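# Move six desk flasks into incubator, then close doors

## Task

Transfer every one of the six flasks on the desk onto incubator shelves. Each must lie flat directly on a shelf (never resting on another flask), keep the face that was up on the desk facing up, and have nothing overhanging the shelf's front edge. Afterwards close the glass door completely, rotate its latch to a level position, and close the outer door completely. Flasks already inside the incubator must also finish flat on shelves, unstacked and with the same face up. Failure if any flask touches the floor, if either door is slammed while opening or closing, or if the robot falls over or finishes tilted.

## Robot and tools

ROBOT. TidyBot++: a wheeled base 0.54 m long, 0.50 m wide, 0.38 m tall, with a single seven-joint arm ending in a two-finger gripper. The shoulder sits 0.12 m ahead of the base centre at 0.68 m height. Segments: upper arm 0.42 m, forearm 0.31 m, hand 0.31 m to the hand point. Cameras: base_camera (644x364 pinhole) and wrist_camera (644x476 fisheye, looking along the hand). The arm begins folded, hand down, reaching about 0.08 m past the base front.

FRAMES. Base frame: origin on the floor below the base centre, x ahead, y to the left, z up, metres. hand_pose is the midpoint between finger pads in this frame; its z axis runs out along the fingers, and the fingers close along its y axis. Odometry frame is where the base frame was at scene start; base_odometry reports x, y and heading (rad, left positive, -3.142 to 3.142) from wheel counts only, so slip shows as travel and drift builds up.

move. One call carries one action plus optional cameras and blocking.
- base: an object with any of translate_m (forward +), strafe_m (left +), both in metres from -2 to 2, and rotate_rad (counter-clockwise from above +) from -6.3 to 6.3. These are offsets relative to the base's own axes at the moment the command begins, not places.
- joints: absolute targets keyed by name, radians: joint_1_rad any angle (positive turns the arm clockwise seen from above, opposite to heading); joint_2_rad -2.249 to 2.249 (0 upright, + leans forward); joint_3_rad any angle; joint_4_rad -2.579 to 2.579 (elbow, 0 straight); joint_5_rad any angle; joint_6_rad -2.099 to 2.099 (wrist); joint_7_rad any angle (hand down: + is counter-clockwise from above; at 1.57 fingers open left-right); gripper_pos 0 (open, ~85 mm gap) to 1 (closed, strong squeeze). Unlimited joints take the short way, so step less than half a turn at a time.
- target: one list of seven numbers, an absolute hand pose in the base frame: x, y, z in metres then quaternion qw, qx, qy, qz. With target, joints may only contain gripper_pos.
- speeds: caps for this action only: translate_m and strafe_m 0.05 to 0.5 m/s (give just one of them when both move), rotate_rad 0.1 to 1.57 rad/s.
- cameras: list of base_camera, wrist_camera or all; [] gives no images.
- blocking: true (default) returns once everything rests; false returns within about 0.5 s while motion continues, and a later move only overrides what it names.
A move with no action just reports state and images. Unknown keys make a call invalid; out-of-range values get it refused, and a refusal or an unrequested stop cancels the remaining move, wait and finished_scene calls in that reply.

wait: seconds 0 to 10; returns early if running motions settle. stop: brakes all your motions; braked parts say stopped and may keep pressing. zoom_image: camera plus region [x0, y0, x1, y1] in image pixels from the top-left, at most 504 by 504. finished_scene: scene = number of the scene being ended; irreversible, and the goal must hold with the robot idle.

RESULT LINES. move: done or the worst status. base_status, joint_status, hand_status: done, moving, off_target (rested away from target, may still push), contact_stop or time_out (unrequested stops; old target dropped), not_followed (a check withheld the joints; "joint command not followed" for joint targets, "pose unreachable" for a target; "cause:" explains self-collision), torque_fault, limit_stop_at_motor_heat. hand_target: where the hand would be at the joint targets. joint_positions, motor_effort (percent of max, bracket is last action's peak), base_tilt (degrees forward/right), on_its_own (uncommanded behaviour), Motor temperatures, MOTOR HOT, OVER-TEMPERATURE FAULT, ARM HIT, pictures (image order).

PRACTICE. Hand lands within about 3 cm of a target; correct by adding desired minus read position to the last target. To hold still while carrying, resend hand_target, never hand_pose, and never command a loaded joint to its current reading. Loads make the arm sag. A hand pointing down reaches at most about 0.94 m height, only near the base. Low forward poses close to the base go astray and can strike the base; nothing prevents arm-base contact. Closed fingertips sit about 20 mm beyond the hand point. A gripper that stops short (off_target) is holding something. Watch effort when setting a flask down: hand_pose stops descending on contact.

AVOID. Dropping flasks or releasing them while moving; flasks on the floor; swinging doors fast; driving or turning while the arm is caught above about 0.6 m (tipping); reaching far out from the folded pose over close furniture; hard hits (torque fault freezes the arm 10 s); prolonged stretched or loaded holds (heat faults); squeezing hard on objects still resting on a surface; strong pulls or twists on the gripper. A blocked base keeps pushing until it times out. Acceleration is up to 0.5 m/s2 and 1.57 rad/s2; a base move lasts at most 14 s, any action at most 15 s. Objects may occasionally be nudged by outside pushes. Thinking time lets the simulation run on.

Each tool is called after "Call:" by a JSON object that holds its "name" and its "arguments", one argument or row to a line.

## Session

Call:
{"name": "move", "arguments": {

}}

Scene clock: 0.00 s.
Motor temperatures (°C): [33 33 29 31 38 39 37]
base_odometry: x=+0.000 y=+0.000 heading=+0.000
base_tilt: forward=-0.3 right=+0.2
base_status: not commanded
joint_positions: joint_1_rad=+0.000 joint_2_rad=-0.386 joint_3_rad=+3.158 joint_4_rad=-2.519 joint_5_rad=+0.012 joint_6_rad=-0.905 joint_7_rad=+1.616 gripper_pos=+0.000
joint_status: not commanded
motor_effort: joint_1_rad=+0 joint_2_rad=-1 joint_3_rad=+0 joint_4_rad=+14 joint_5_rad=+0 joint_6_rad=+1 joint_7_rad=-1
hand_pose: x=+0.2590 y=-0.0032 z=+0.5946 quat_wxyz=(+0.003, +0.998, +0.018, +0.052) (m; base frame)
hand_target: x=+0.2588 y=-0.0032 z=+0.5945 quat_wxyz=(+0.003, +0.998, +0.018, +0.052) (m; base frame)
hand_status: not commanded
pictures: base_camera, wrist_camera

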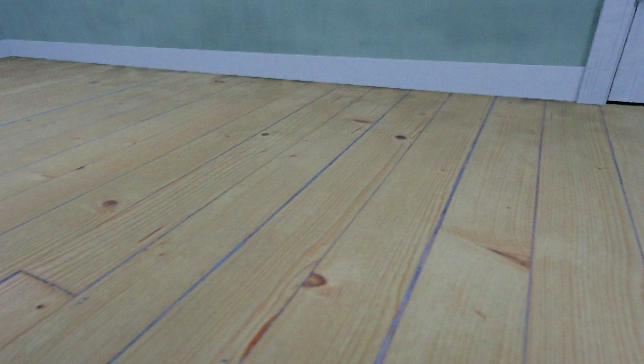

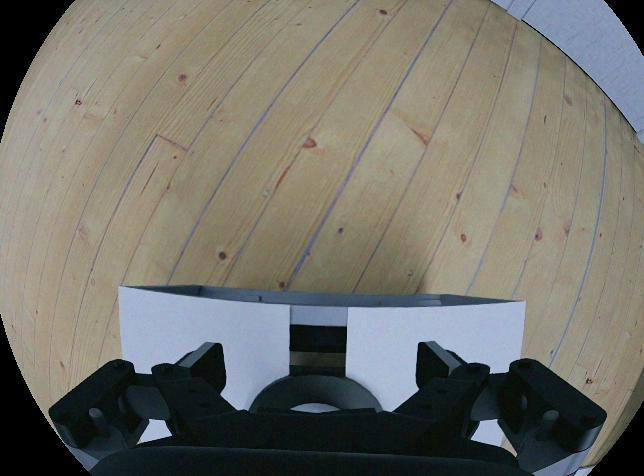

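Scene 1 done. Look around with the level pose.

Call:
{"name": "move", "arguments": {
  "joints": {"joint_1_rad":0,"joint_2_rad":0,"joint_3_rad":3.1416,"joint_4_rad":-1.2,"joint_5_rad":0,"joint_6_rad":-1.0,"joint_7_rad":1.571},
  "cameras": ["wrist_camera"]
}}

Call:
{"name": "move", "arguments": {
  "base": {"rotate_rad":1.57},
  "cameras": ["wrist_camera"]
}}

Call:
{"name": "move", "arguments": {
  "base": {"rotate_rad":1.57},
  "cameras": ["wrist_camera"]
}}

Call:
{"name": "move", "arguments": {
  "base": {"rotate_rad":1.57},
  "cameras": ["wrist_camera"]
}}

Scene clock: 9.07 s.
Motor temperatures (°C): [33 33 29 31 38 39 37]
move: done
base_odometry: x=+0.000 y=+0.000 heading=+0.000
base_tilt: forward=-0.2 right=+0.2
base_status: not commanded
joint_positions: joint_1_rad=+0.000 joint_2_rad=-0.026 joint_3_rad=+3.158 joint_4_rad=-1.221 joint_5_rad=+0.012 joint_6_rad=-0.942 joint_7_rad=+1.616 gripper_pos=+0.000
joint_status: all done
motor_effort: joint_1_rad=+0(2) joint_2_rad=-20(21) joint_3_rad=+0(2) joint_4_rad=+20(22) joint_5_rad=+0(1) joint_6_rad=+8(8) joint_7_rad=-1(2)
hand_pose: x=+0.6632 y=-0.0108 z=+1.0513 quat_wxyz=(+0.020, +0.876, +0.013, +0.481) (m; base frame)
hand_target: x=+0.6637 y=+0.0013 z=+1.0333 quat_wxyz=(+0.000, +0.891, +0.000, +0.454) (m; base frame)
hand_status: not commanded
pictures: wrist_camera

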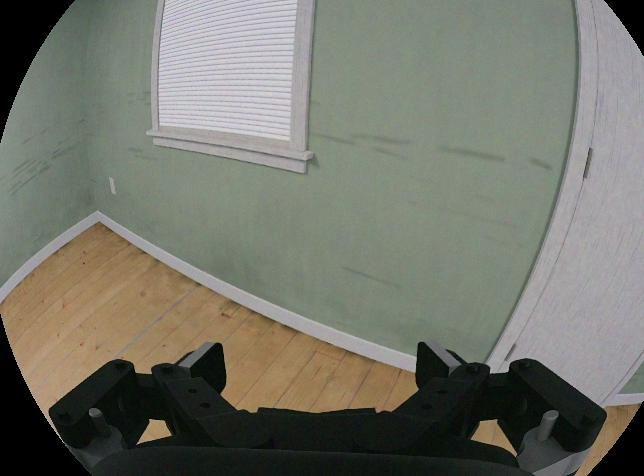

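Scene clock: 11.37 s.
Motor temperatures (°C): [33 33 29 31 38 39 37]
move: done
base_odometry: x=+0.000 y=+0.000 heading=+1.569
base_tilt: forward=-0.3 right=+0.3
base_status: done
joint_positions: joint_1_rad=-0.003 joint_2_rad=-0.005 joint_3_rad=+3.145 joint_4_rad=-1.221 joint_5_rad=+0.012 joint_6_rad=-0.942 joint_7_rad=+1.616 gripper_pos=+0.000
joint_status: not commanded
motor_effort: joint_1_rad=+1(4) joint_2_rad=-21(26) joint_3_rad=+0(3) joint_4_rad=+21(22) joint_5_rad=+0(1) joint_6_rad=+7(8) joint_7_rad=-1(1)
hand_pose: x=+0.6708 y=-0.0016 z=+1.0396 quat_wxyz=(+0.016, +0.881, +0.021, +0.472) (m; base frame)
hand_target: x=+0.6637 y=+0.0013 z=+1.0333 quat_wxyz=(+0.000, +0.891, +0.000, +0.454) (m; base frame)
hand_status: not commanded
pictures: wrist_camera

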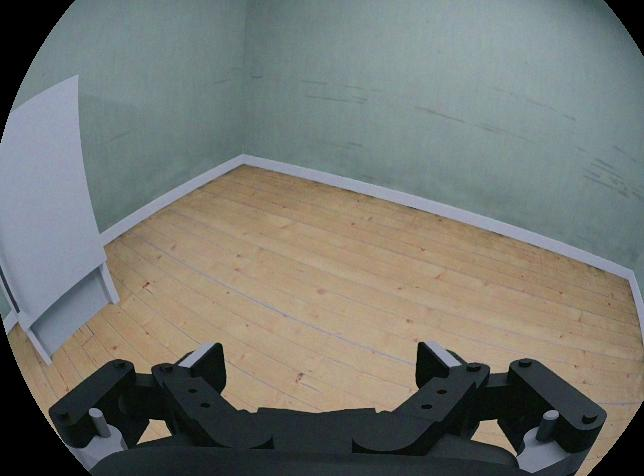

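Scene clock: 13.67 s.
Motor temperatures (°C): [33 33 29 31 38 39 37]
move: done
base_odometry: x=+0.000 y=+0.000 heading=+3.138
base_tilt: forward=-0.3 right=+0.3
base_status: done
joint_positions: joint_1_rad=-0.005 joint_2_rad=-0.004 joint_3_rad=+3.140 joint_4_rad=-1.221 joint_5_rad=+0.012 joint_6_rad=-0.942 joint_7_rad=+1.616 gripper_pos=+0.000
joint_status: not commanded
motor_effort: joint_1_rad=+0(4) joint_2_rad=-22(26) joint_3_rad=+0(3) joint_4_rad=+21(21) joint_5_rad=+0(1) joint_6_rad=+8(8) joint_7_rad=-1(1)
hand_pose: x=+0.6711 y=+0.0017 z=+1.0390 quat_wxyz=(+0.015, +0.881, +0.023, +0.472) (m; base frame)
hand_target: x=+0.6637 y=+0.0013 z=+1.0333 quat_wxyz=(+0.000, +0.891, +0.000, +0.454) (m; base frame)
hand_status: not commanded
pictures: wrist_camera

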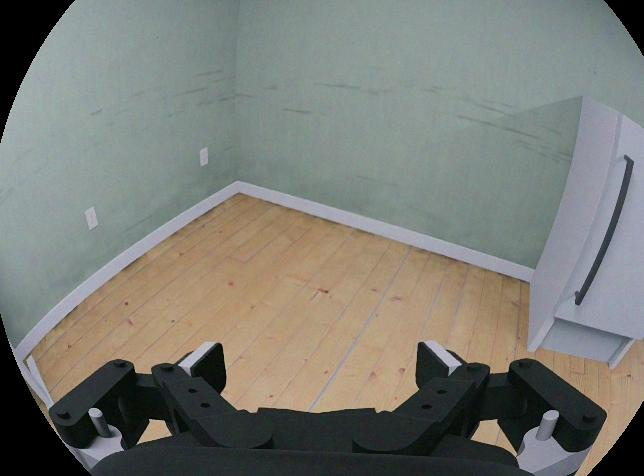

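Scene clock: 15.97 s.
Motor temperatures (°C): [33 33 29 31 38 39 37]
move: done
base_odometry: x=+0.000 y=+0.000 heading=-1.576
base_tilt: forward=-0.2 right=+0.3
base_status: done
joint_positions: joint_1_rad=-0.005 joint_2_rad=-0.003 joint_3_rad=+3.138 joint_4_rad=-1.221 joint_5_rad=+0.012 joint_6_rad=-0.942 joint_7_rad=+1.616 gripper_pos=+0.000
joint_status: not commanded
motor_effort: joint_1_rad=-1(4) joint_2_rad=-22(26) joint_3_rad=+0(4) joint_4_rad=+20(22) joint_5_rad=+0(1) joint_6_rad=+8(8) joint_7_rad=+0(1)
hand_pose: x=+0.6713 y=+0.0032 z=+1.0386 quat_wxyz=(+0.014, +0.881, +0.024, +0.471) (m; base frame)
hand_target: x=+0.6637 y=+0.0013 z=+1.0333 quat_wxyz=(+0.000, +0.891, +0.000, +0.454) (m; base frame)
hand_status: not commanded
pictures: wrist_camera

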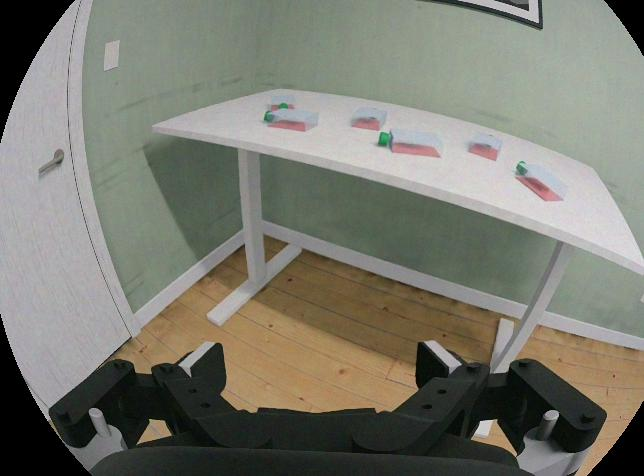

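Call:
{"name": "move", "arguments": {
  "base": {"rotate_rad":-2.35},
  "target": [0.58,0.0,0.92,0,0.7071,0,0.7071]
}}

Scene clock: 21.90 s.
Motor temperatures (°C): [33 33 29 31 38 39 37]
move: done
base_odometry: x=+0.000 y=+0.000 heading=+2.358
base_tilt: forward=-0.3 right=+0.3
base_status: done
joint_positions: joint_1_rad=-0.005 joint_2_rad=-0.257 joint_3_rad=+3.146 joint_4_rad=-2.385 joint_5_rad=+0.012 joint_6_rad=+0.495 joint_7_rad=+1.616 gripper_pos=+0.000
joint_status: not commanded
motor_effort: joint_1_rad=+0(3) joint_2_rad=-12(24) joint_3_rad=+0(3) joint_4_rad=+20(23) joint_5_rad=+0(1) joint_6_rad=+9(10) joint_7_rad=+0(1)
hand_pose: x=+0.5897 y=+0.0030 z=+0.9033 quat_wxyz=(+0.016, +0.728, +0.022, +0.685) (m; base frame)
hand_target: x=+0.5800 y=+0.0000 z=+0.9200 quat_wxyz=(+0.000, +0.707, +0.000, +0.707) (m; base frame)
hand_status: done (0.020 m and 4.7 deg from the pose sent, 0.150 m and 33.9 deg at the start)
pictures: base_camera, wrist_camera

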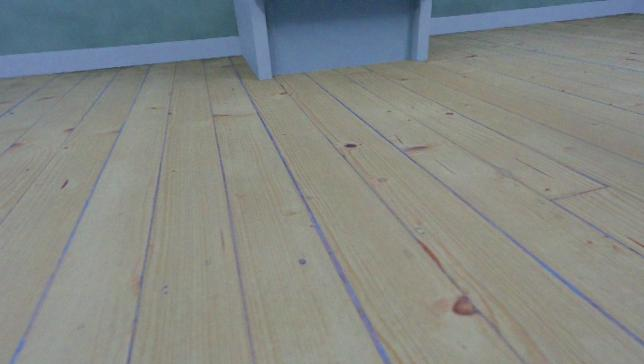

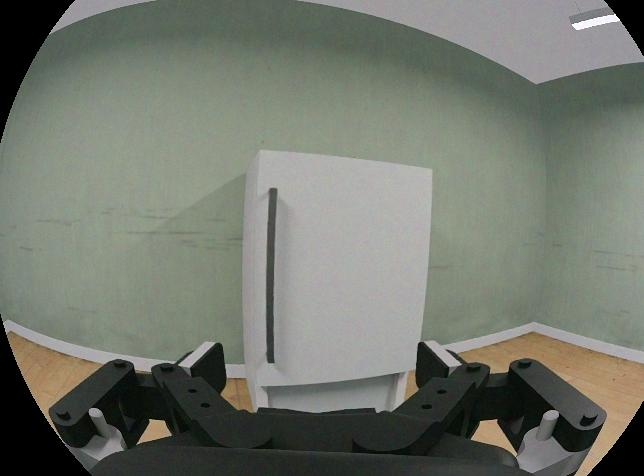

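Call:
{"name": "move", "arguments": {
  "base": {"rotate_rad":0.4},
  "cameras": ["base_camera"]
}}

Call:
{"name": "move", "arguments": {
  "base": {"strafe_m":-0.55,"translate_m":0.6}
}}

Scene clock: 37.13 s.
Motor temperatures (°C): [33 33 29 31 38 39 37]
move: done
base_odometry: x=+0.000 y=+0.000 heading=+2.757
base_tilt: forward=-0.3 right=+0.2
base_status: done
joint_positions: joint_1_rad=-0.006 joint_2_rad=-0.257 joint_3_rad=+3.146 joint_4_rad=-2.385 joint_5_rad=+0.012 joint_6_rad=+0.497 joint_7_rad=+1.616 gripper_pos=+0.000
joint_status: not commanded
motor_effort: joint_1_rad=+1(2) joint_2_rad=-12(12) joint_3_rad=+0(2) joint_4_rad=+20(21) joint_5_rad=+0(1) joint_6_rad=+8(10) joint_7_rad=-1(1)
hand_pose: x=+0.5897 y=+0.0034 z=+0.9040 quat_wxyz=(+0.016, +0.728, +0.022, +0.686) (m; base frame)
hand_target: x=+0.5800 y=+0.0000 z=+0.9200 quat_wxyz=(+0.000, +0.707, +0.000, +0.707) (m; base frame)
hand_status: not commanded
pictures: base_camera

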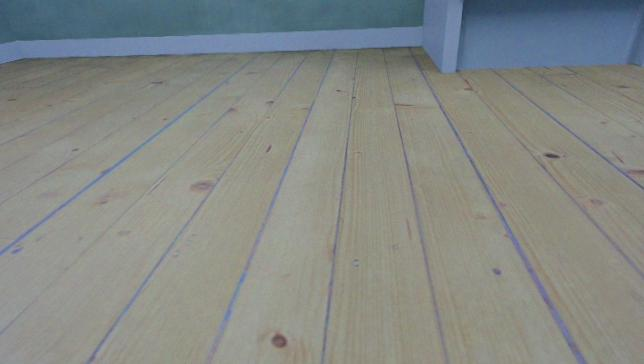

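Scene clock: 39.97 s.
Motor temperatures (°C): [33 33 29 31 38 39 37]
move: done
base_odometry: x=-0.350 y=+0.735 heading=+2.756
base_tilt: forward=-0.3 right=+0.3
base_status: done
joint_positions: joint_1_rad=-0.006 joint_2_rad=-0.265 joint_3_rad=+3.146 joint_4_rad=-2.387 joint_5_rad=+0.012 joint_6_rad=+0.500 joint_7_rad=+1.616 gripper_pos=+0.000
joint_status: not commanded
motor_effort: joint_1_rad=+0(2) joint_2_rad=-11(13) joint_3_rad=+0(2) joint_4_rad=+20(21) joint_5_rad=+0(1) joint_6_rad=+9(10) joint_7_rad=+0(1)
hand_pose: x=+0.5876 y=+0.0034 z=+0.9071 quat_wxyz=(+0.016, +0.725, +0.022, +0.688) (m; base frame)
hand_target: x=+0.5800 y=+0.0000 z=+0.9200 quat_wxyz=(+0.000, +0.707, +0.000, +0.707) (m; base frame)
hand_status: not commanded
pictures: base_camera, wrist_camera

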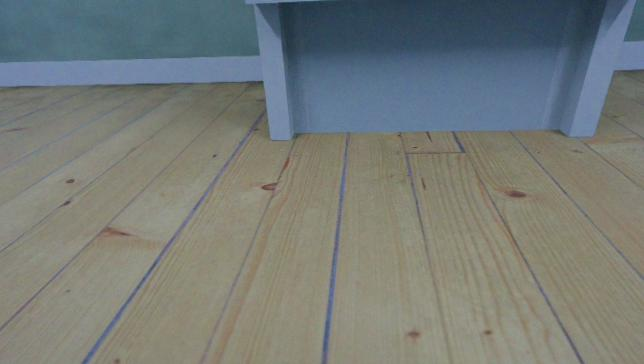

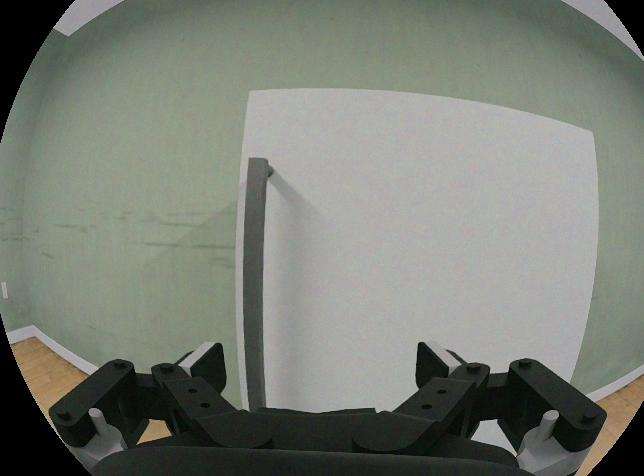

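Call:
{"name": "move", "arguments": {
  "base": {"strafe_m":0.13},
  "cameras": []
}}

Call:
{"name": "move", "arguments": {
  "base": {"translate_m":0.22},
  "speeds": {"translate_m":0.2}
}}

Scene clock: 49.20 s.
Motor temperatures (°C): [33 33 29 31 38 39 37]
move: done
base_odometry: x=-0.399 y=+0.615 heading=+2.756
base_tilt: forward=-0.3 right=+0.3
base_status: done
joint_positions: joint_1_rad=-0.006 joint_2_rad=-0.266 joint_3_rad=+3.147 joint_4_rad=-2.388 joint_5_rad=+0.012 joint_6_rad=+0.501 joint_7_rad=+1.616 gripper_pos=+0.000
joint_status: not commanded
motor_effort: joint_1_rad=-1(2) joint_2_rad=-11(12) joint_3_rad=+0(2) joint_4_rad=+21(21) joint_5_rad=+0(1) joint_6_rad=+9(9) joint_7_rad=-1(1)
hand_pose: x=+0.5872 y=+0.0031 z=+0.9077 quat_wxyz=(+0.016, +0.724, +0.022, +0.689) (m; base frame)
hand_target: x=+0.5800 y=+0.0000 z=+0.9200 quat_wxyz=(+0.000, +0.707, +0.000, +0.707) (m; base frame)
hand_status: not commanded
pictures: none
No camera images: "cameras" was empty.

Scene clock: 51.03 s.
Motor temperatures (°C): [33 33 29 31 38 39 37]
move: done
base_odometry: x=-0.603 y=+0.697 heading=+2.757
base_tilt: forward=-0.2 right=+0.2
base_status: done
joint_positions: joint_1_rad=-0.006 joint_2_rad=-0.270 joint_3_rad=+3.147 joint_4_rad=-2.389 joint_5_rad=+0.012 joint_6_rad=+0.502 joint_7_rad=+1.616 gripper_pos=+0.000
joint_status: not commanded
motor_effort: joint_1_rad=+0(2) joint_2_rad=-11(14) joint_3_rad=+1(1) joint_4_rad=+20(22) joint_5_rad=+0(0) joint_6_rad=+9(9) joint_7_rad=-1(1)
hand_pose: x=+0.5860 y=+0.0031 z=+0.9093 quat_wxyz=(+0.016, +0.723, +0.022, +0.690) (m; base frame)
hand_target: x=+0.5800 y=+0.0000 z=+0.9200 quat_wxyz=(+0.000, +0.707, +0.000, +0.707) (m; base frame)
hand_status: not commanded
pictures: base_camera, wrist_camera

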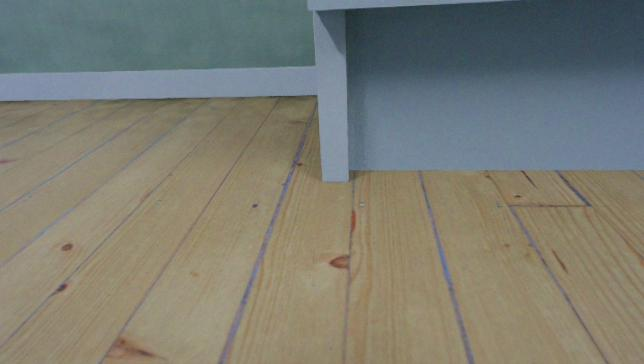

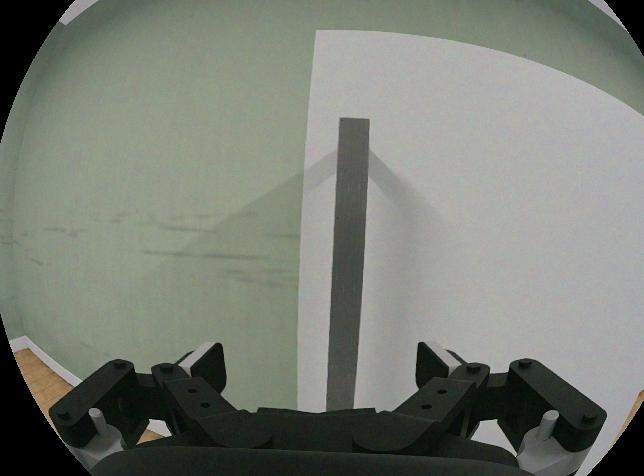

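Call:
{"name": "move", "arguments": {
  "base": {"translate_m":0.165,"strafe_m":-0.01},
  "speeds": {"translate_m":0.1},
  "target": [0.58,0.0,0.89,-0.015,0.712,-0.015,0.702]
}}

Scene clock: 58.97 s.
Motor temperatures (°C): [33 33 29 31 38 39 37]
move: done
base_odometry: x=-0.752 y=+0.768 heading=+2.757
base_tilt: forward=-0.3 right=+0.2
base_status: done
joint_positions: joint_1_rad=-0.006 joint_2_rad=-0.239 joint_3_rad=+3.147 joint_4_rad=-2.458 joint_5_rad=+0.012 joint_6_rad=+0.608 joint_7_rad=+1.596 gripper_pos=+0.000
joint_status: not commanded
motor_effort: joint_1_rad=+0(2) joint_2_rad=-11(14) joint_3_rad=+0(2) joint_4_rad=+19(21) joint_5_rad=+0(1) joint_6_rad=+9(10) joint_7_rad=-1(1)
hand_pose: x=+0.5811 y=+0.0034 z=+0.8883 quat_wxyz=(+0.009, +0.721, +0.015, +0.693) (m; base frame)
hand_target: x=+0.5800 y=+0.0000 z=+0.8900 quat_wxyz=(-0.015, +0.712, -0.015, +0.702) (m; base frame)
hand_status: done (0.004 m and 4.6 deg from the pose sent, 0.020 m and 5.8 deg at the start)
pictures: base_camera, wrist_camera

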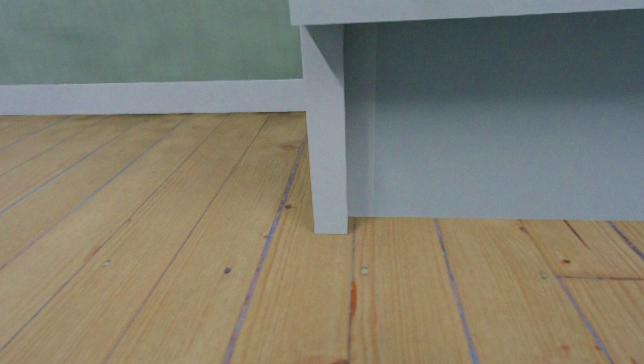

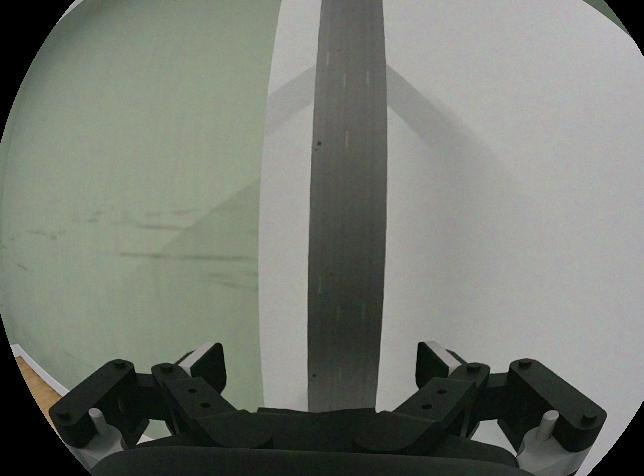

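Call:
{"name": "move", "arguments": {
  "base": {"strafe_m":-0.012,"translate_m":-0.005},
  "speeds": {"translate_m":0.05},
  "cameras": []
}}

Call:
{"name": "move", "arguments": {
  "joints": {"gripper_pos":1},
  "cameras": ["wrist_camera"]
}}

Scene clock: 67.13 s.
Motor temperatures (°C): [33 33 29 31 38 39 37]
move: done
base_odometry: x=-0.743 y=+0.777 heading=+2.758
base_tilt: forward=-0.3 right=+0.3
base_status: done
joint_positions: joint_1_rad=-0.006 joint_2_rad=-0.239 joint_3_rad=+3.148 joint_4_rad=-2.458 joint_5_rad=+0.012 joint_6_rad=+0.609 joint_7_rad=+1.596 gripper_pos=+0.000
joint_status: not commanded
motor_effort: joint_1_rad=+0(2) joint_2_rad=-11(14) joint_3_rad=-2(2) joint_4_rad=+19(20) joint_5_rad=+0(1) joint_6_rad=+9(10) joint_7_rad=+0(1)
hand_pose: x=+0.5811 y=+0.0029 z=+0.8881 quat_wxyz=(+0.009, +0.721, +0.014, +0.693) (m; base frame)
hand_target: x=+0.5800 y=+0.0000 z=+0.8900 quat_wxyz=(-0.015, +0.712, -0.015, +0.702) (m; base frame)
hand_status: not commanded
pictures: none
No camera images: "cameras" was empty.

Scene clock: 68.23 s.
Motor temperatures (°C): [33 33 29 31 38 39 37]
move: off_target
base_odometry: x=-0.743 y=+0.777 heading=+2.758
base_tilt: forward=-0.3 right=+0.2
base_status: not commanded
joint_positions: joint_1_rad=-0.008 joint_2_rad=-0.239 joint_3_rad=+3.148 joint_4_rad=-2.461 joint_5_rad=+0.012 joint_6_rad=+0.612 joint_7_rad=+1.588 gripper_pos=+0.731
joint_status: gripper_pos off_target (ended at +0.731, target +1.000)
motor_effort: joint_1_rad=+1(5) joint_2_rad=-10(12) joint_3_rad=+1(5) joint_4_rad=+20(22) joint_5_rad=+1(3) joint_6_rad=+9(10) joint_7_rad=+0(2)
hand_pose: x=+0.5806 y=+0.0042 z=+0.8881 quat_wxyz=(+0.006, +0.721, +0.012, +0.693) (m; base frame)
hand_target: x=+0.5800 y=+0.0000 z=+0.8900 quat_wxyz=(-0.015, +0.712, -0.015, +0.702) (m; base frame)
hand_status: not commanded
pictures: wrist_camera

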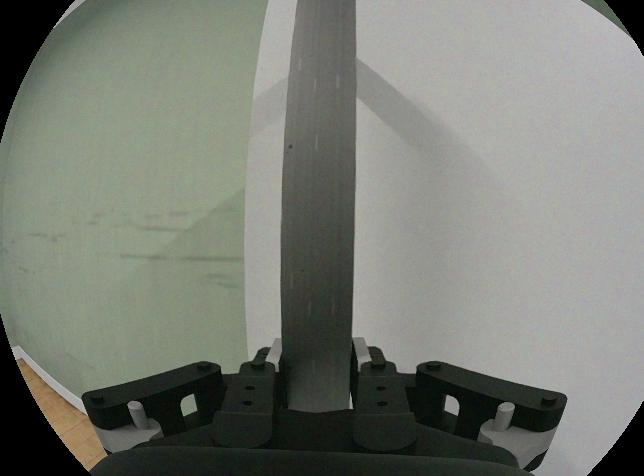

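Call:
{"name": "move", "arguments": {
  "base": {"translate_m":-0.154,"strafe_m":-0.17,"rotate_rad":0.25},
  "speeds": {"translate_m":0.1,"rotate_rad":0.11},
  "cameras": ["wrist_camera"]
}}

Call:
{"name": "move", "arguments": {
  "base": {"translate_m":-0.154,"strafe_m":-0.17,"rotate_rad":0.25},
  "speeds": {"translate_m":0.1,"rotate_rad":0.11},
  "cameras": ["wrist_camera"]
}}

Scene clock: 79.30 s.
Motor temperatures (°C): [33 33 29 31 38 39 37]
move: done
base_odometry: x=-0.537 y=+0.877 heading=+3.009
base_tilt: forward=-0.2 right=+0.3
base_status: done
joint_positions: joint_1_rad=-0.012 joint_2_rad=-0.242 joint_3_rad=+3.163 joint_4_rad=-2.470 joint_5_rad=+0.011 joint_6_rad=+0.624 joint_7_rad=+1.586 gripper_pos=+0.736
joint_status: not commanded
motor_effort: joint_1_rad=+2(4) joint_2_rad=-9(25) joint_3_rad=+0(6) joint_4_rad=+20(22) joint_5_rad=+1(4) joint_6_rad=+9(9) joint_7_rad=+1(1)
hand_pose: x=+0.5786 y=-0.0016 z=+0.8880 quat_wxyz=(+0.007, +0.719, +0.006, +0.695) (m; base frame)
hand_target: x=+0.5800 y=+0.0000 z=+0.8900 quat_wxyz=(-0.015, +0.712, -0.015, +0.702) (m; base frame)
hand_status: not commanded
pictures: wrist_camera

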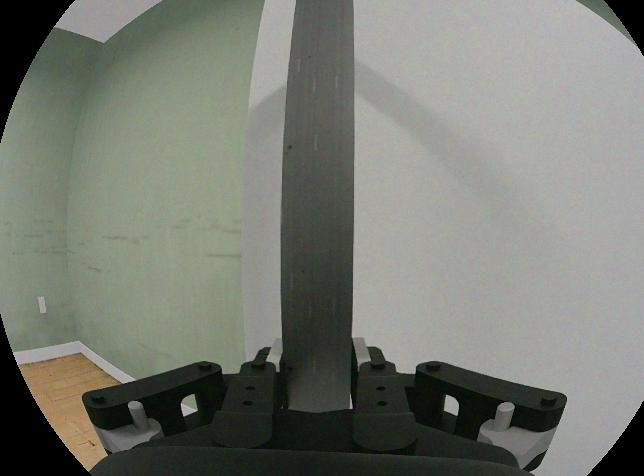

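Scene clock: 82.13 s.
Motor temperatures (°C): [33 33 29 31 38 39 37]
move: done
base_odometry: x=-0.362 y=+1.025 heading=-3.024
base_tilt: forward=-0.3 right=+0.2
base_status: done
joint_positions: joint_1_rad=-0.007 joint_2_rad=-0.240 joint_3_rad=+3.169 joint_4_rad=-2.469 joint_5_rad=+0.010 joint_6_rad=+0.625 joint_7_rad=+1.586 gripper_pos=+0.739
joint_status: not commanded
motor_effort: joint_1_rad=+4(8) joint_2_rad=-9(14) joint_3_rad=+3(8) joint_4_rad=+18(23) joint_5_rad=+0(6) joint_6_rad=+8(9) joint_7_rad=+1(1)
hand_pose: x=+0.5789 y=-0.0069 z=+0.8881 quat_wxyz=(+0.010, +0.719, +0.001, +0.695) (m; base frame)
hand_target: x=+0.5800 y=+0.0000 z=+0.8900 quat_wxyz=(-0.015, +0.712, -0.015, +0.702) (m; base frame)
hand_status: not commanded
pictures: wrist_camera

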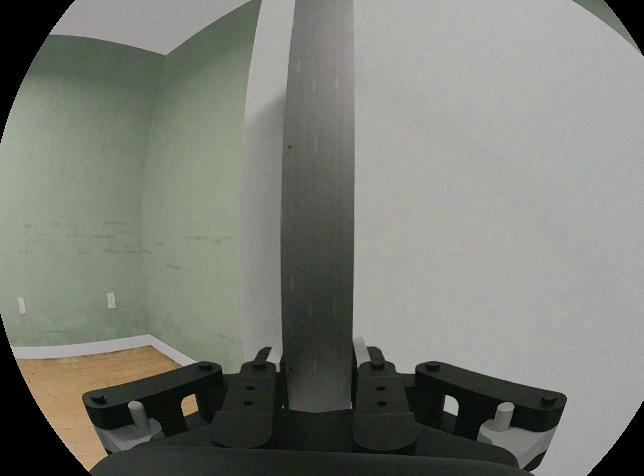

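Call:
{"name": "move", "arguments": {
  "base": {"translate_m":-0.154,"strafe_m":-0.17,"rotate_rad":0.25},
  "speeds": {"translate_m":0.11,"rotate_rad":0.12},
  "cameras": []
}}

Call:
{"name": "move", "arguments": {
  "base": {"translate_m":-0.154,"strafe_m":-0.17,"rotate_rad":0.25},
  "speeds": {"translate_m":0.11,"rotate_rad":0.12},
  "cameras": ["wrist_camera"]
}}

Call:
{"name": "move", "arguments": {
  "base": {"translate_m":-0.154,"strafe_m":-0.17,"rotate_rad":0.25},
  "speeds": {"translate_m":0.11,"rotate_rad":0.12},
  "cameras": []
}}

Call:
{"name": "move", "arguments": {
  "base": {"translate_m":-0.154,"strafe_m":-0.17,"rotate_rad":0.25},
  "speeds": {"translate_m":0.11,"rotate_rad":0.12}
}}

Scene clock: 93.30 s.
Motor temperatures (°C): [33 33 29 31 38 39 37]
move: done
base_odometry: x=-0.229 y=+1.212 heading=-2.773
base_tilt: forward=-0.2 right=+0.3
base_status: done
joint_positions: joint_1_rad=-0.001 joint_2_rad=-0.239 joint_3_rad=+3.176 joint_4_rad=-2.469 joint_5_rad=+0.009 joint_6_rad=+0.626 joint_7_rad=+1.585 gripper_pos=+0.741
joint_status: not commanded
motor_effort: joint_1_rad=+1(7) joint_2_rad=-9(13) joint_3_rad=+0(8) joint_4_rad=+17(21) joint_5_rad=+1(6) joint_6_rad=+7(9) joint_7_rad=+1(2)
hand_pose: x=+0.5791 y=-0.0135 z=+0.8881 quat_wxyz=(+0.014, +0.719, -0.005, +0.695) (m; base frame)
hand_target: x=+0.5800 y=+0.0000 z=+0.8900 quat_wxyz=(-0.015, +0.712, -0.015, +0.702) (m; base frame)
hand_status: not commanded
pictures: none
No camera images: "cameras" was empty.

Scene clock: 95.97 s.
Motor temperatures (°C): [33 33 29 31 38 39 37]
move: done
base_odometry: x=-0.146 y=+1.427 heading=-2.522
base_tilt: forward=-0.3 right=+0.3
base_status: done
joint_positions: joint_1_rad=+0.006 joint_2_rad=-0.238 joint_3_rad=+3.184 joint_4_rad=-2.468 joint_5_rad=+0.006 joint_6_rad=+0.627 joint_7_rad=+1.585 gripper_pos=+0.741
joint_status: not commanded
motor_effort: joint_1_rad=-4(10) joint_2_rad=-11(13) joint_3_rad=-5(13) joint_4_rad=+16(20) joint_5_rad=+2(8) joint_6_rad=+8(9) joint_7_rad=+1(1)
hand_pose: x=+0.5795 y=-0.0214 z=+0.8882 quat_wxyz=(+0.018, +0.718, -0.012, +0.695) (m; base frame)
hand_target: x=+0.5800 y=+0.0000 z=+0.8900 quat_wxyz=(-0.015, +0.712, -0.015, +0.702) (m; base frame)
hand_status: not commanded
pictures: wrist_camera

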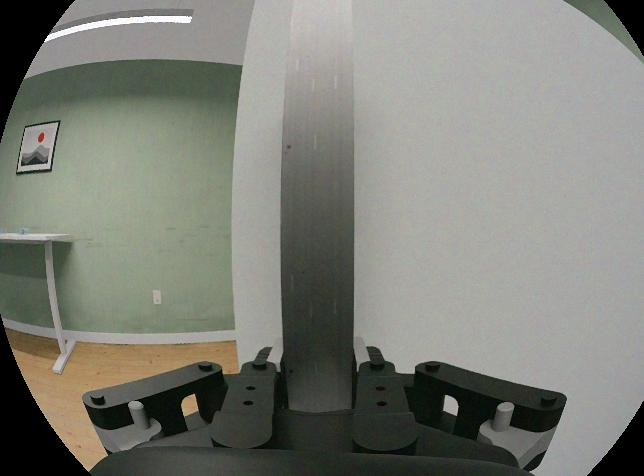

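Scene clock: 98.63 s.
Motor temperatures (°C): [33 33 29 31 38 39 37]
move: done
base_odometry: x=-0.119 y=+1.654 heading=-2.271
base_tilt: forward=-0.3 right=+0.3
base_status: done
joint_positions: joint_1_rad=+0.014 joint_2_rad=-0.235 joint_3_rad=+3.194 joint_4_rad=-2.466 joint_5_rad=+0.006 joint_6_rad=+0.628 joint_7_rad=+1.585 gripper_pos=+0.741
joint_status: not commanded
motor_effort: joint_1_rad=-4(9) joint_2_rad=-10(14) joint_3_rad=-7(11) joint_4_rad=+16(19) joint_5_rad=+3(5) joint_6_rad=+7(10) joint_7_rad=+1(1)
hand_pose: x=+0.5801 y=-0.0297 z=+0.8881 quat_wxyz=(+0.023, +0.718, -0.019, +0.695) (m; base frame)
hand_target: x=+0.5800 y=+0.0000 z=+0.8900 quat_wxyz=(-0.015, +0.712, -0.015, +0.702) (m; base frame)
hand_status: not commanded
pictures: none
No camera images: "cameras" was empty.

Scene clock: 101.30 s.
Motor temperatures (°C): [33 33 29 31 38 39 37]
move: done
base_odometry: x=-0.150 y=+1.882 heading=-2.020
base_tilt: forward=-0.3 right=+0.3
base_status: done
joint_positions: joint_1_rad=+0.022 joint_2_rad=-0.232 joint_3_rad=+3.203 joint_4_rad=-2.464 joint_5_rad=+0.006 joint_6_rad=+0.629 joint_7_rad=+1.585 gripper_pos=+0.741
joint_status: not commanded
motor_effort: joint_1_rad=-7(11) joint_2_rad=-12(15) joint_3_rad=-9(13) joint_4_rad=+15(19) joint_5_rad=+4(6) joint_6_rad=+8(9) joint_7_rad=+0(1)
hand_pose: x=+0.5807 y=-0.0384 z=+0.8881 quat_wxyz=(+0.029, +0.718, -0.026, +0.695) (m; base frame)
hand_target: x=+0.5800 y=+0.0000 z=+0.8900 quat_wxyz=(-0.015, +0.712, -0.015, +0.702) (m; base frame)
hand_status: not commanded
pictures: base_camera, wrist_camera

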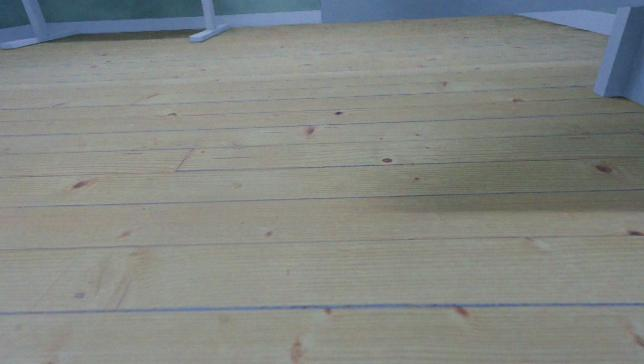

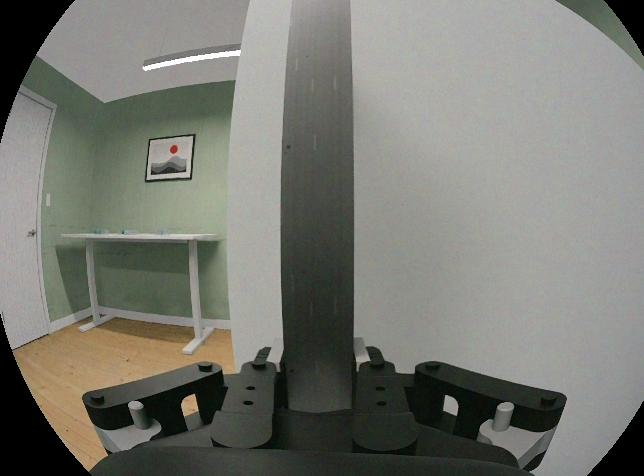

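Call:
{"name": "move", "arguments": {
  "base": {"translate_m":-0.15,"strafe_m":-0.195,"rotate_rad":0.25},
  "speeds": {"strafe_m":0.11,"rotate_rad":0.12},
  "cameras": []
}}

Call:
{"name": "move", "arguments": {
  "base": {"translate_m":-0.065,"strafe_m":-0.085,"rotate_rad":0.12},
  "speeds": {"strafe_m":0.08,"rotate_rad":0.11},
  "cameras": ["wrist_camera"]
}}

Scene clock: 109.37 s.
Motor temperatures (°C): [33 33 29 31 38 39 37]
move: done
base_odometry: x=-0.261 y=+2.102 heading=-1.769
base_tilt: forward=-0.3 right=+0.3
base_status: done
joint_positions: joint_1_rad=+0.007 joint_2_rad=-0.232 joint_3_rad=+3.184 joint_4_rad=-2.464 joint_5_rad=+0.004 joint_6_rad=+0.630 joint_7_rad=+1.584 gripper_pos=+0.741
joint_status: not commanded
motor_effort: joint_1_rad=-3(11) joint_2_rad=-10(16) joint_3_rad=-4(13) joint_4_rad=+19(21) joint_5_rad=+4(7) joint_6_rad=+8(10) joint_7_rad=+1(1)
hand_pose: x=+0.5815 y=-0.0221 z=+0.8881 quat_wxyz=(+0.018, +0.718, -0.014, +0.695) (m; base frame)
hand_target: x=+0.5800 y=+0.0000 z=+0.8900 quat_wxyz=(-0.015, +0.712, -0.015, +0.702) (m; base frame)
hand_status: not commanded
pictures: none
No camera images: "cameras" was empty.

Scene clock: 111.23 s.
Motor temperatures (°C): [33 33 29 31 38 39 37]
move: done
base_odometry: x=-0.331 y=+2.182 heading=-1.648
base_tilt: forward=-0.3 right=+0.2
base_status: done
joint_positions: joint_1_rad=+0.002 joint_2_rad=-0.234 joint_3_rad=+3.175 joint_4_rad=-2.467 joint_5_rad=+0.000 joint_6_rad=+0.630 joint_7_rad=+1.584 gripper_pos=+0.741
joint_status: not commanded
motor_effort: joint_1_rad=-2(9) joint_2_rad=-9(14) joint_3_rad=-3(11) joint_4_rad=+19(22) joint_5_rad=+4(7) joint_6_rad=+8(10) joint_7_rad=+1(1)
hand_pose: x=+0.5806 y=-0.0160 z=+0.8882 quat_wxyz=(+0.014, +0.718, -0.010, +0.696) (m; base frame)
hand_target: x=+0.5800 y=+0.0000 z=+0.8900 quat_wxyz=(-0.015, +0.712, -0.015, +0.702) (m; base frame)
hand_status: not commanded
pictures: wrist_camera

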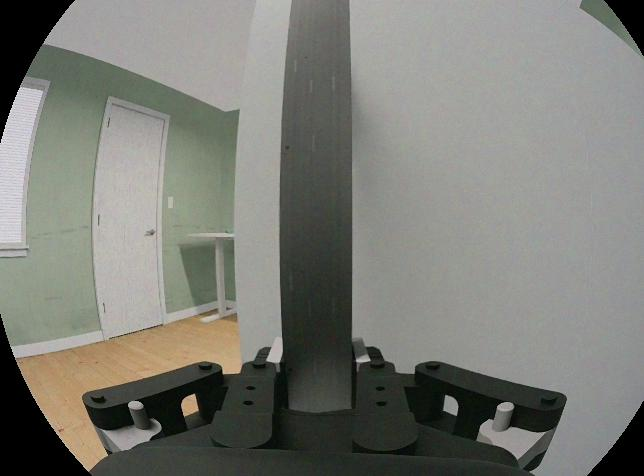

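Call:
{"name": "move", "arguments": {
  "joints": {"gripper_pos":0},
  "cameras": []
}}

Call:
{"name": "move", "arguments": {
  "base": {"translate_m":-0.15},
  "speeds": {"translate_m":0.12},
  "cameras": ["wrist_camera"]
}}

Call:
{"name": "move", "arguments": {
  "base": {"strafe_m":0.85},
  "cameras": []
}}

Call:
{"name": "move", "arguments": {
  "base": {"translate_m":1.45,"strafe_m":-0.33},
  "cameras": []
}}

Call:
{"name": "move", "arguments": {
  "base": {"rotate_rad":-1.878},
  "target": [0.58,0.0,0.88,0,0.7071,0,0.7071]
}}

Scene clock: 131.30 s.
Motor temperatures (°C): [33 33 29 31 38 39 37]
move: done
base_odometry: x=-0.331 y=+2.182 heading=-1.648
base_tilt: forward=-0.3 right=+0.3
base_status: not commanded
joint_positions: joint_1_rad=-0.003 joint_2_rad=-0.234 joint_3_rad=+3.173 joint_4_rad=-2.467 joint_5_rad=+0.000 joint_6_rad=+0.630 joint_7_rad=+1.584 gripper_pos=+0.000
joint_status: all done
motor_effort: joint_1_rad=+0(3) joint_2_rad=-11(12) joint_3_rad=+1(3) joint_4_rad=+19(21) joint_5_rad=+0(4) joint_6_rad=+9(10) joint_7_rad=-1(1)
hand_pose: x=+0.5807 y=-0.0127 z=+0.8882 quat_wxyz=(+0.012, +0.718, -0.007, +0.696) (m; base frame)
hand_target: x=+0.5800 y=+0.0000 z=+0.8900 quat_wxyz=(-0.015, +0.712, -0.015, +0.702) (m; base frame)
hand_status: not commanded
pictures: none
No camera images: "cameras" was empty.

Scene clock: 133.17 s.
Motor temperatures (°C): [33 33 29 31 38 39 37]
move: done
base_odometry: x=-0.320 y=+2.332 heading=-1.648
base_tilt: forward=-0.3 right=+0.3
base_status: done
joint_positions: joint_1_rad=-0.003 joint_2_rad=-0.234 joint_3_rad=+3.173 joint_4_rad=-2.467 joint_5_rad=+0.000 joint_6_rad=+0.630 joint_7_rad=+1.584 gripper_pos=+0.000
joint_status: not commanded
motor_effort: joint_1_rad=+0(1) joint_2_rad=-11(14) joint_3_rad=+0(2) joint_4_rad=+20(20) joint_5_rad=+0(0) joint_6_rad=+9(10) joint_7_rad=-1(1)
hand_pose: x=+0.5808 y=-0.0127 z=+0.8880 quat_wxyz=(+0.012, +0.718, -0.007, +0.696) (m; base frame)
hand_target: x=+0.5800 y=+0.0000 z=+0.8900 quat_wxyz=(-0.015, +0.712, -0.015, +0.702) (m; base frame)
hand_status: not commanded
pictures: wrist_camera

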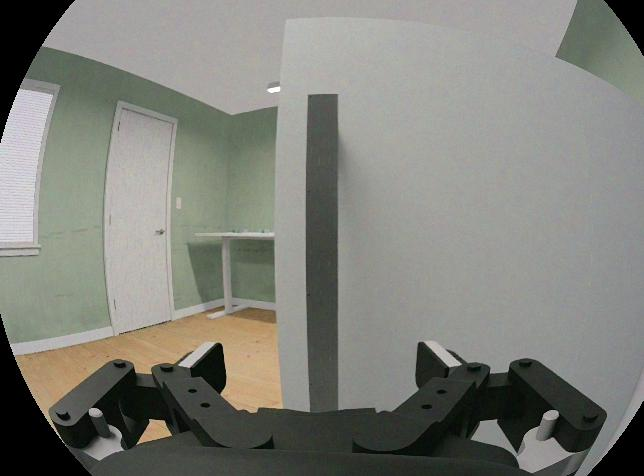

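Scene clock: 136.23 s.
Motor temperatures (°C): [33 33 29 31 38 39 37]
move: done
base_odometry: x=+0.528 y=+2.266 heading=-1.648
base_tilt: forward=-0.3 right=+0.3
base_status: done
joint_positions: joint_1_rad=-0.004 joint_2_rad=-0.234 joint_3_rad=+3.172 joint_4_rad=-2.467 joint_5_rad=+0.000 joint_6_rad=+0.630 joint_7_rad=+1.584 gripper_pos=+0.000
joint_status: not commanded
motor_effort: joint_1_rad=+0(2) joint_2_rad=-12(12) joint_3_rad=+0(2) joint_4_rad=+20(20) joint_5_rad=+0(1) joint_6_rad=+10(10) joint_7_rad=-1(1)
hand_pose: x=+0.5808 y=-0.0119 z=+0.8880 quat_wxyz=(+0.011, +0.718, -0.007, +0.696) (m; base frame)
hand_target: x=+0.5800 y=+0.0000 z=+0.8900 quat_wxyz=(-0.015, +0.712, -0.015, +0.702) (m; base frame)
hand_status: not commanded
pictures: none
No camera images: "cameras" was empty.

Scene clock: 140.43 s.
Motor temperatures (°C): [33 33 29 31 38 39 37]
move: done
base_odometry: x=+0.087 y=+0.846 heading=-1.647
base_tilt: forward=-0.3 right=+0.3
base_status: done
joint_positions: joint_1_rad=-0.004 joint_2_rad=-0.234 joint_3_rad=+3.172 joint_4_rad=-2.467 joint_5_rad=+0.000 joint_6_rad=+0.630 joint_7_rad=+1.584 gripper_pos=+0.000
joint_status: not commanded
motor_effort: joint_1_rad=+0(2) joint_2_rad=-11(13) joint_3_rad=-1(2) joint_4_rad=+20(21) joint_5_rad=+0(0) joint_6_rad=+8(10) joint_7_rad=-1(1)
hand_pose: x=+0.5808 y=-0.0119 z=+0.8879 quat_wxyz=(+0.011, +0.718, -0.007, +0.696) (m; base frame)
hand_target: x=+0.5800 y=+0.0000 z=+0.8900 quat_wxyz=(-0.015, +0.712, -0.015, +0.702) (m; base frame)
hand_status: not commanded
pictures: none
No camera images: "cameras" was empty.

Scene clock: 142.93 s.
Motor temperatures (°C): [33 33 29 31 38 39 37]
move: done
base_odometry: x=+0.087 y=+0.846 heading=+2.759
base_tilt: forward=-0.3 right=+0.2
base_status: done
joint_positions: joint_1_rad=-0.004 joint_2_rad=-0.209 joint_3_rad=+3.164 joint_4_rad=-2.496 joint_5_rad=+0.000 joint_6_rad=+0.706 joint_7_rad=+1.584 gripper_pos=+0.000
joint_status: not commanded
motor_effort: joint_1_rad=+1(2) joint_2_rad=-12(13) joint_3_rad=+0(2) joint_4_rad=+18(20) joint_5_rad=+0(1) joint_6_rad=+9(10) joint_7_rad=-1(1)
hand_pose: x=+0.5803 y=-0.0077 z=+0.8837 quat_wxyz=(+0.009, +0.711, -0.003, +0.703) (m; base frame)
hand_target: x=+0.5800 y=+0.0000 z=+0.8800 quat_wxyz=(+0.000, +0.707, +0.000, +0.707) (m; base frame)
hand_status: done (0.009 m and 1.3 deg from the pose sent, 0.014 m and 2.4 deg at the start)
pictures: base_camera, wrist_camera

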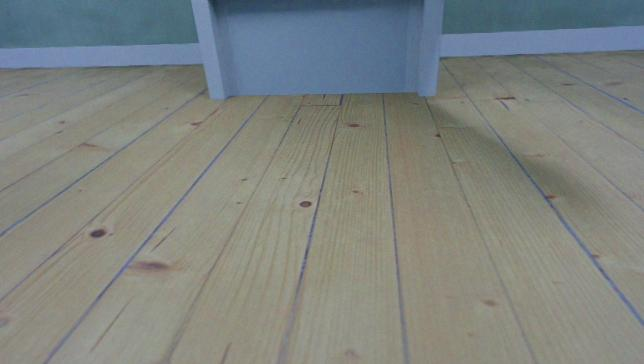

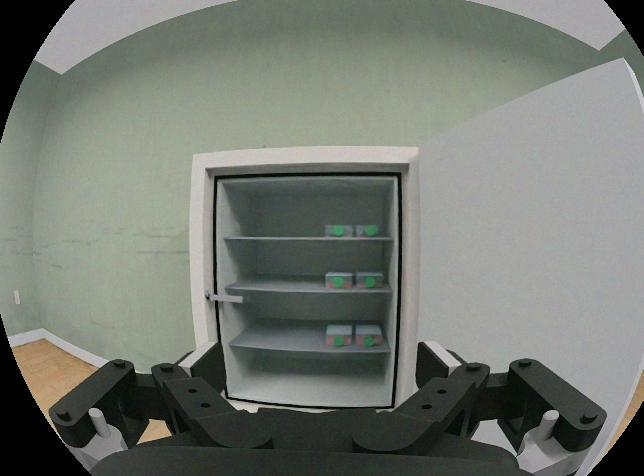

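Call:
{"name": "move", "arguments": {
  "base": {"strafe_m":0.22},
  "joints": {"gripper_pos":1},
  "cameras": []
}}

Call:
{"name": "move", "arguments": {
  "base": {"translate_m":0.5},
  "speeds": {"translate_m":0.3},
  "target": [0.64,0.0,0.76,0,0.7071,0,0.7071]
}}

Scene clock: 158.33 s.
Motor temperatures (°C): [33 33 29 31 38 39 37]
move: done
base_odometry: x=+0.005 y=+0.642 heading=+2.758
base_tilt: forward=-0.3 right=+0.2
base_status: done
joint_positions: joint_1_rad=-0.004 joint_2_rad=-0.209 joint_3_rad=+3.160 joint_4_rad=-2.496 joint_5_rad=+0.000 joint_6_rad=+0.706 joint_7_rad=+1.584 gripper_pos=+0.999
joint_status: all done
motor_effort: joint_1_rad=+1(2) joint_2_rad=-11(13) joint_3_rad=-1(3) joint_4_rad=+18(20) joint_5_rad=+0(1) joint_6_rad=+9(9) joint_7_rad=-1(1)
hand_pose: x=+0.5803 y=-0.0059 z=+0.8837 quat_wxyz=(+0.008, +0.711, -0.001, +0.703) (m; base frame)
hand_target: x=+0.5800 y=+0.0000 z=+0.8800 quat_wxyz=(+0.000, +0.707, +0.000, +0.707) (m; base frame)
hand_status: not commanded
pictures: none
No camera images: "cameras" was empty.

Scene clock: 161.03 s.
Motor temperatures (°C): [33 33 29 31 38 40 37]
move: done
base_odometry: x=-0.459 y=+0.829 heading=+2.759
base_tilt: forward=-0.2 right=+0.3
base_status: done
joint_positions: joint_1_rad=-0.004 joint_2_rad=+0.376 joint_3_rad=+3.160 joint_4_rad=-2.569 joint_5_rad=+0.000 joint_6_rad=+1.356 joint_7_rad=+1.584 gripper_pos=+0.999
joint_status: not commanded
motor_effort: joint_1_rad=+0(2) joint_2_rad=-25(26) joint_3_rad=-2(2) joint_4_rad=+10(20) joint_5_rad=+0(0) joint_6_rad=+9(10) joint_7_rad=-1(1)
hand_pose: x=+0.6462 y=-0.0050 z=+0.7592 quat_wxyz=(+0.012, +0.713, +0.003, +0.701) (m; base frame)
hand_target: x=+0.6406 y=+0.0000 z=+0.7607 quat_wxyz=(+0.000, +0.706, +0.000, +0.708) (m; base frame)
hand_status: done (0.008 m and 1.7 deg from the pose sent, 0.138 m and 1.1 deg at the start; a joint's target at an end of its range on 46 of 46 steps)
pictures: base_camera, wrist_camera

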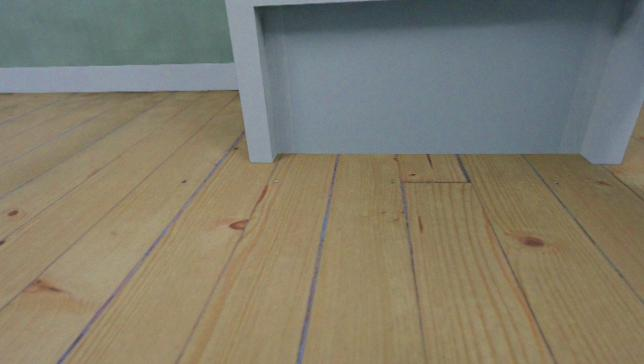

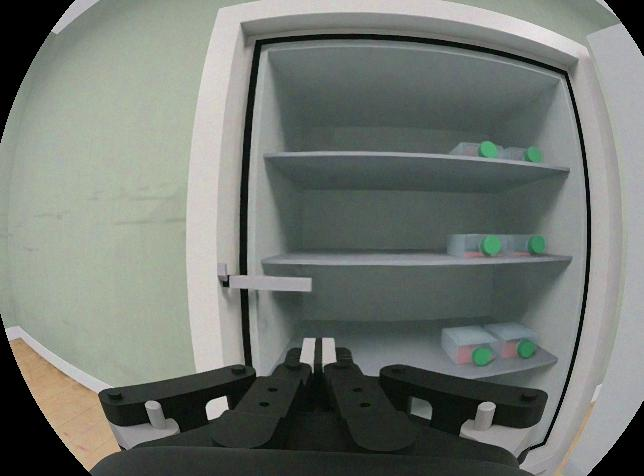

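Call:
{"name": "move", "arguments": {
  "base": {"translate_m":0.21},
  "speeds": {"translate_m":0.15},
  "target": [0.65,0.03,0.70,0,0.7071,0,0.7071]
}}

Scene clock: 171.87 s.
Motor temperatures (°C): [33 33 29 31 38 40 37]
move: done
base_odometry: x=-0.654 y=+0.907 heading=+2.759
base_tilt: forward=-0.2 right=+0.2
base_status: done
joint_positions: joint_1_rad=-0.159 joint_2_rad=+0.650 joint_3_rad=+3.184 joint_4_rad=-2.575 joint_5_rad=-0.079 joint_6_rad=+1.630 joint_7_rad=+1.584 gripper_pos=+0.999
joint_status: not commanded
motor_effort: joint_1_rad=+1(3) joint_2_rad=-29(31) joint_3_rad=+0(2) joint_4_rad=+4(11) joint_5_rad=+0(1) joint_6_rad=+9(10) joint_7_rad=-1(1)
hand_pose: x=+0.6568 y=+0.0448 z=+0.6967 quat_wxyz=(+0.000, +0.714, +0.033, +0.700) (m; base frame)
hand_target: x=+0.6524 y=+0.0304 z=+0.7021 quat_wxyz=(+0.000, +0.704, +0.000, +0.710) (m; base frame)
hand_status: done (0.017 m and 3.9 deg from the pose sent, 0.069 m and 1.7 deg at the start; a joint's target at an end of its range on 32 of 32 steps)
pictures: base_camera, wrist_camera

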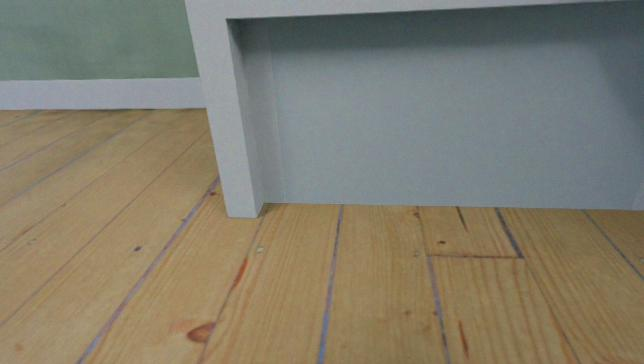

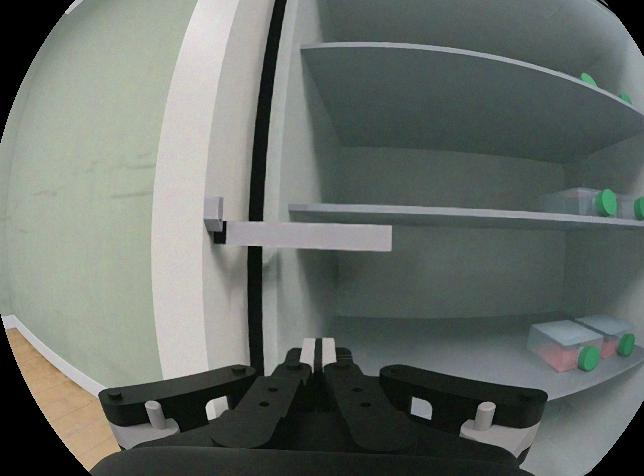

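Call:
{"name": "move", "arguments": {
  "target": [0.74,0.005,0.712,0.0,0.7,0.0,0.714],
  "cameras": ["wrist_camera"]
}}

Scene clock: 176.33 s.
Motor temperatures (°C): [33 33 29 31 38 40 37]
move: done
base_odometry: x=-0.654 y=+0.907 heading=+2.759
base_tilt: forward=-0.2 right=+0.3
base_status: not commanded
joint_positions: joint_1_rad=-0.040 joint_2_rad=+0.650 joint_3_rad=+3.180 joint_4_rad=-2.338 joint_5_rad=-0.059 joint_6_rad=+1.479 joint_7_rad=+1.584 gripper_pos=+0.999
joint_status: not commanded
motor_effort: joint_1_rad=+0(3) joint_2_rad=-33(34) joint_3_rad=-1(2) joint_4_rad=+8(10) joint_5_rad=+0(1) joint_6_rad=+9(10) joint_7_rad=-1(1)
hand_pose: x=+0.7324 y=-0.0101 z=+0.7255 quat_wxyz=(+0.027, +0.684, -0.007, +0.729) (m; base frame)
hand_target: x=+0.7400 y=+0.0050 z=+0.7120 quat_wxyz=(+0.000, +0.700, +0.000, +0.714) (m; base frame)
hand_status: done (0.022 m and 4.1 deg from the pose sent, 0.093 m and 4.4 deg at the start)
pictures: wrist_camera

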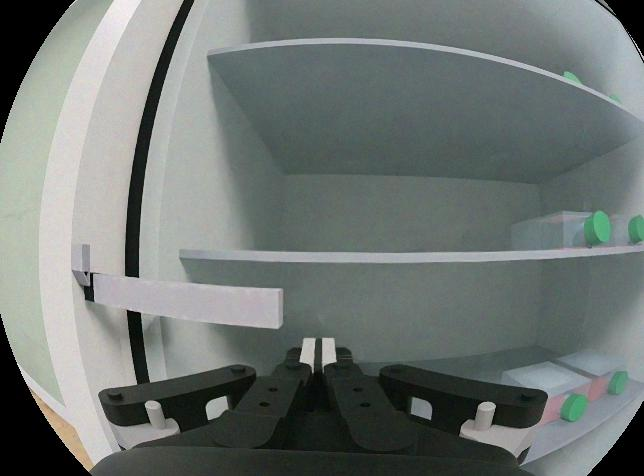

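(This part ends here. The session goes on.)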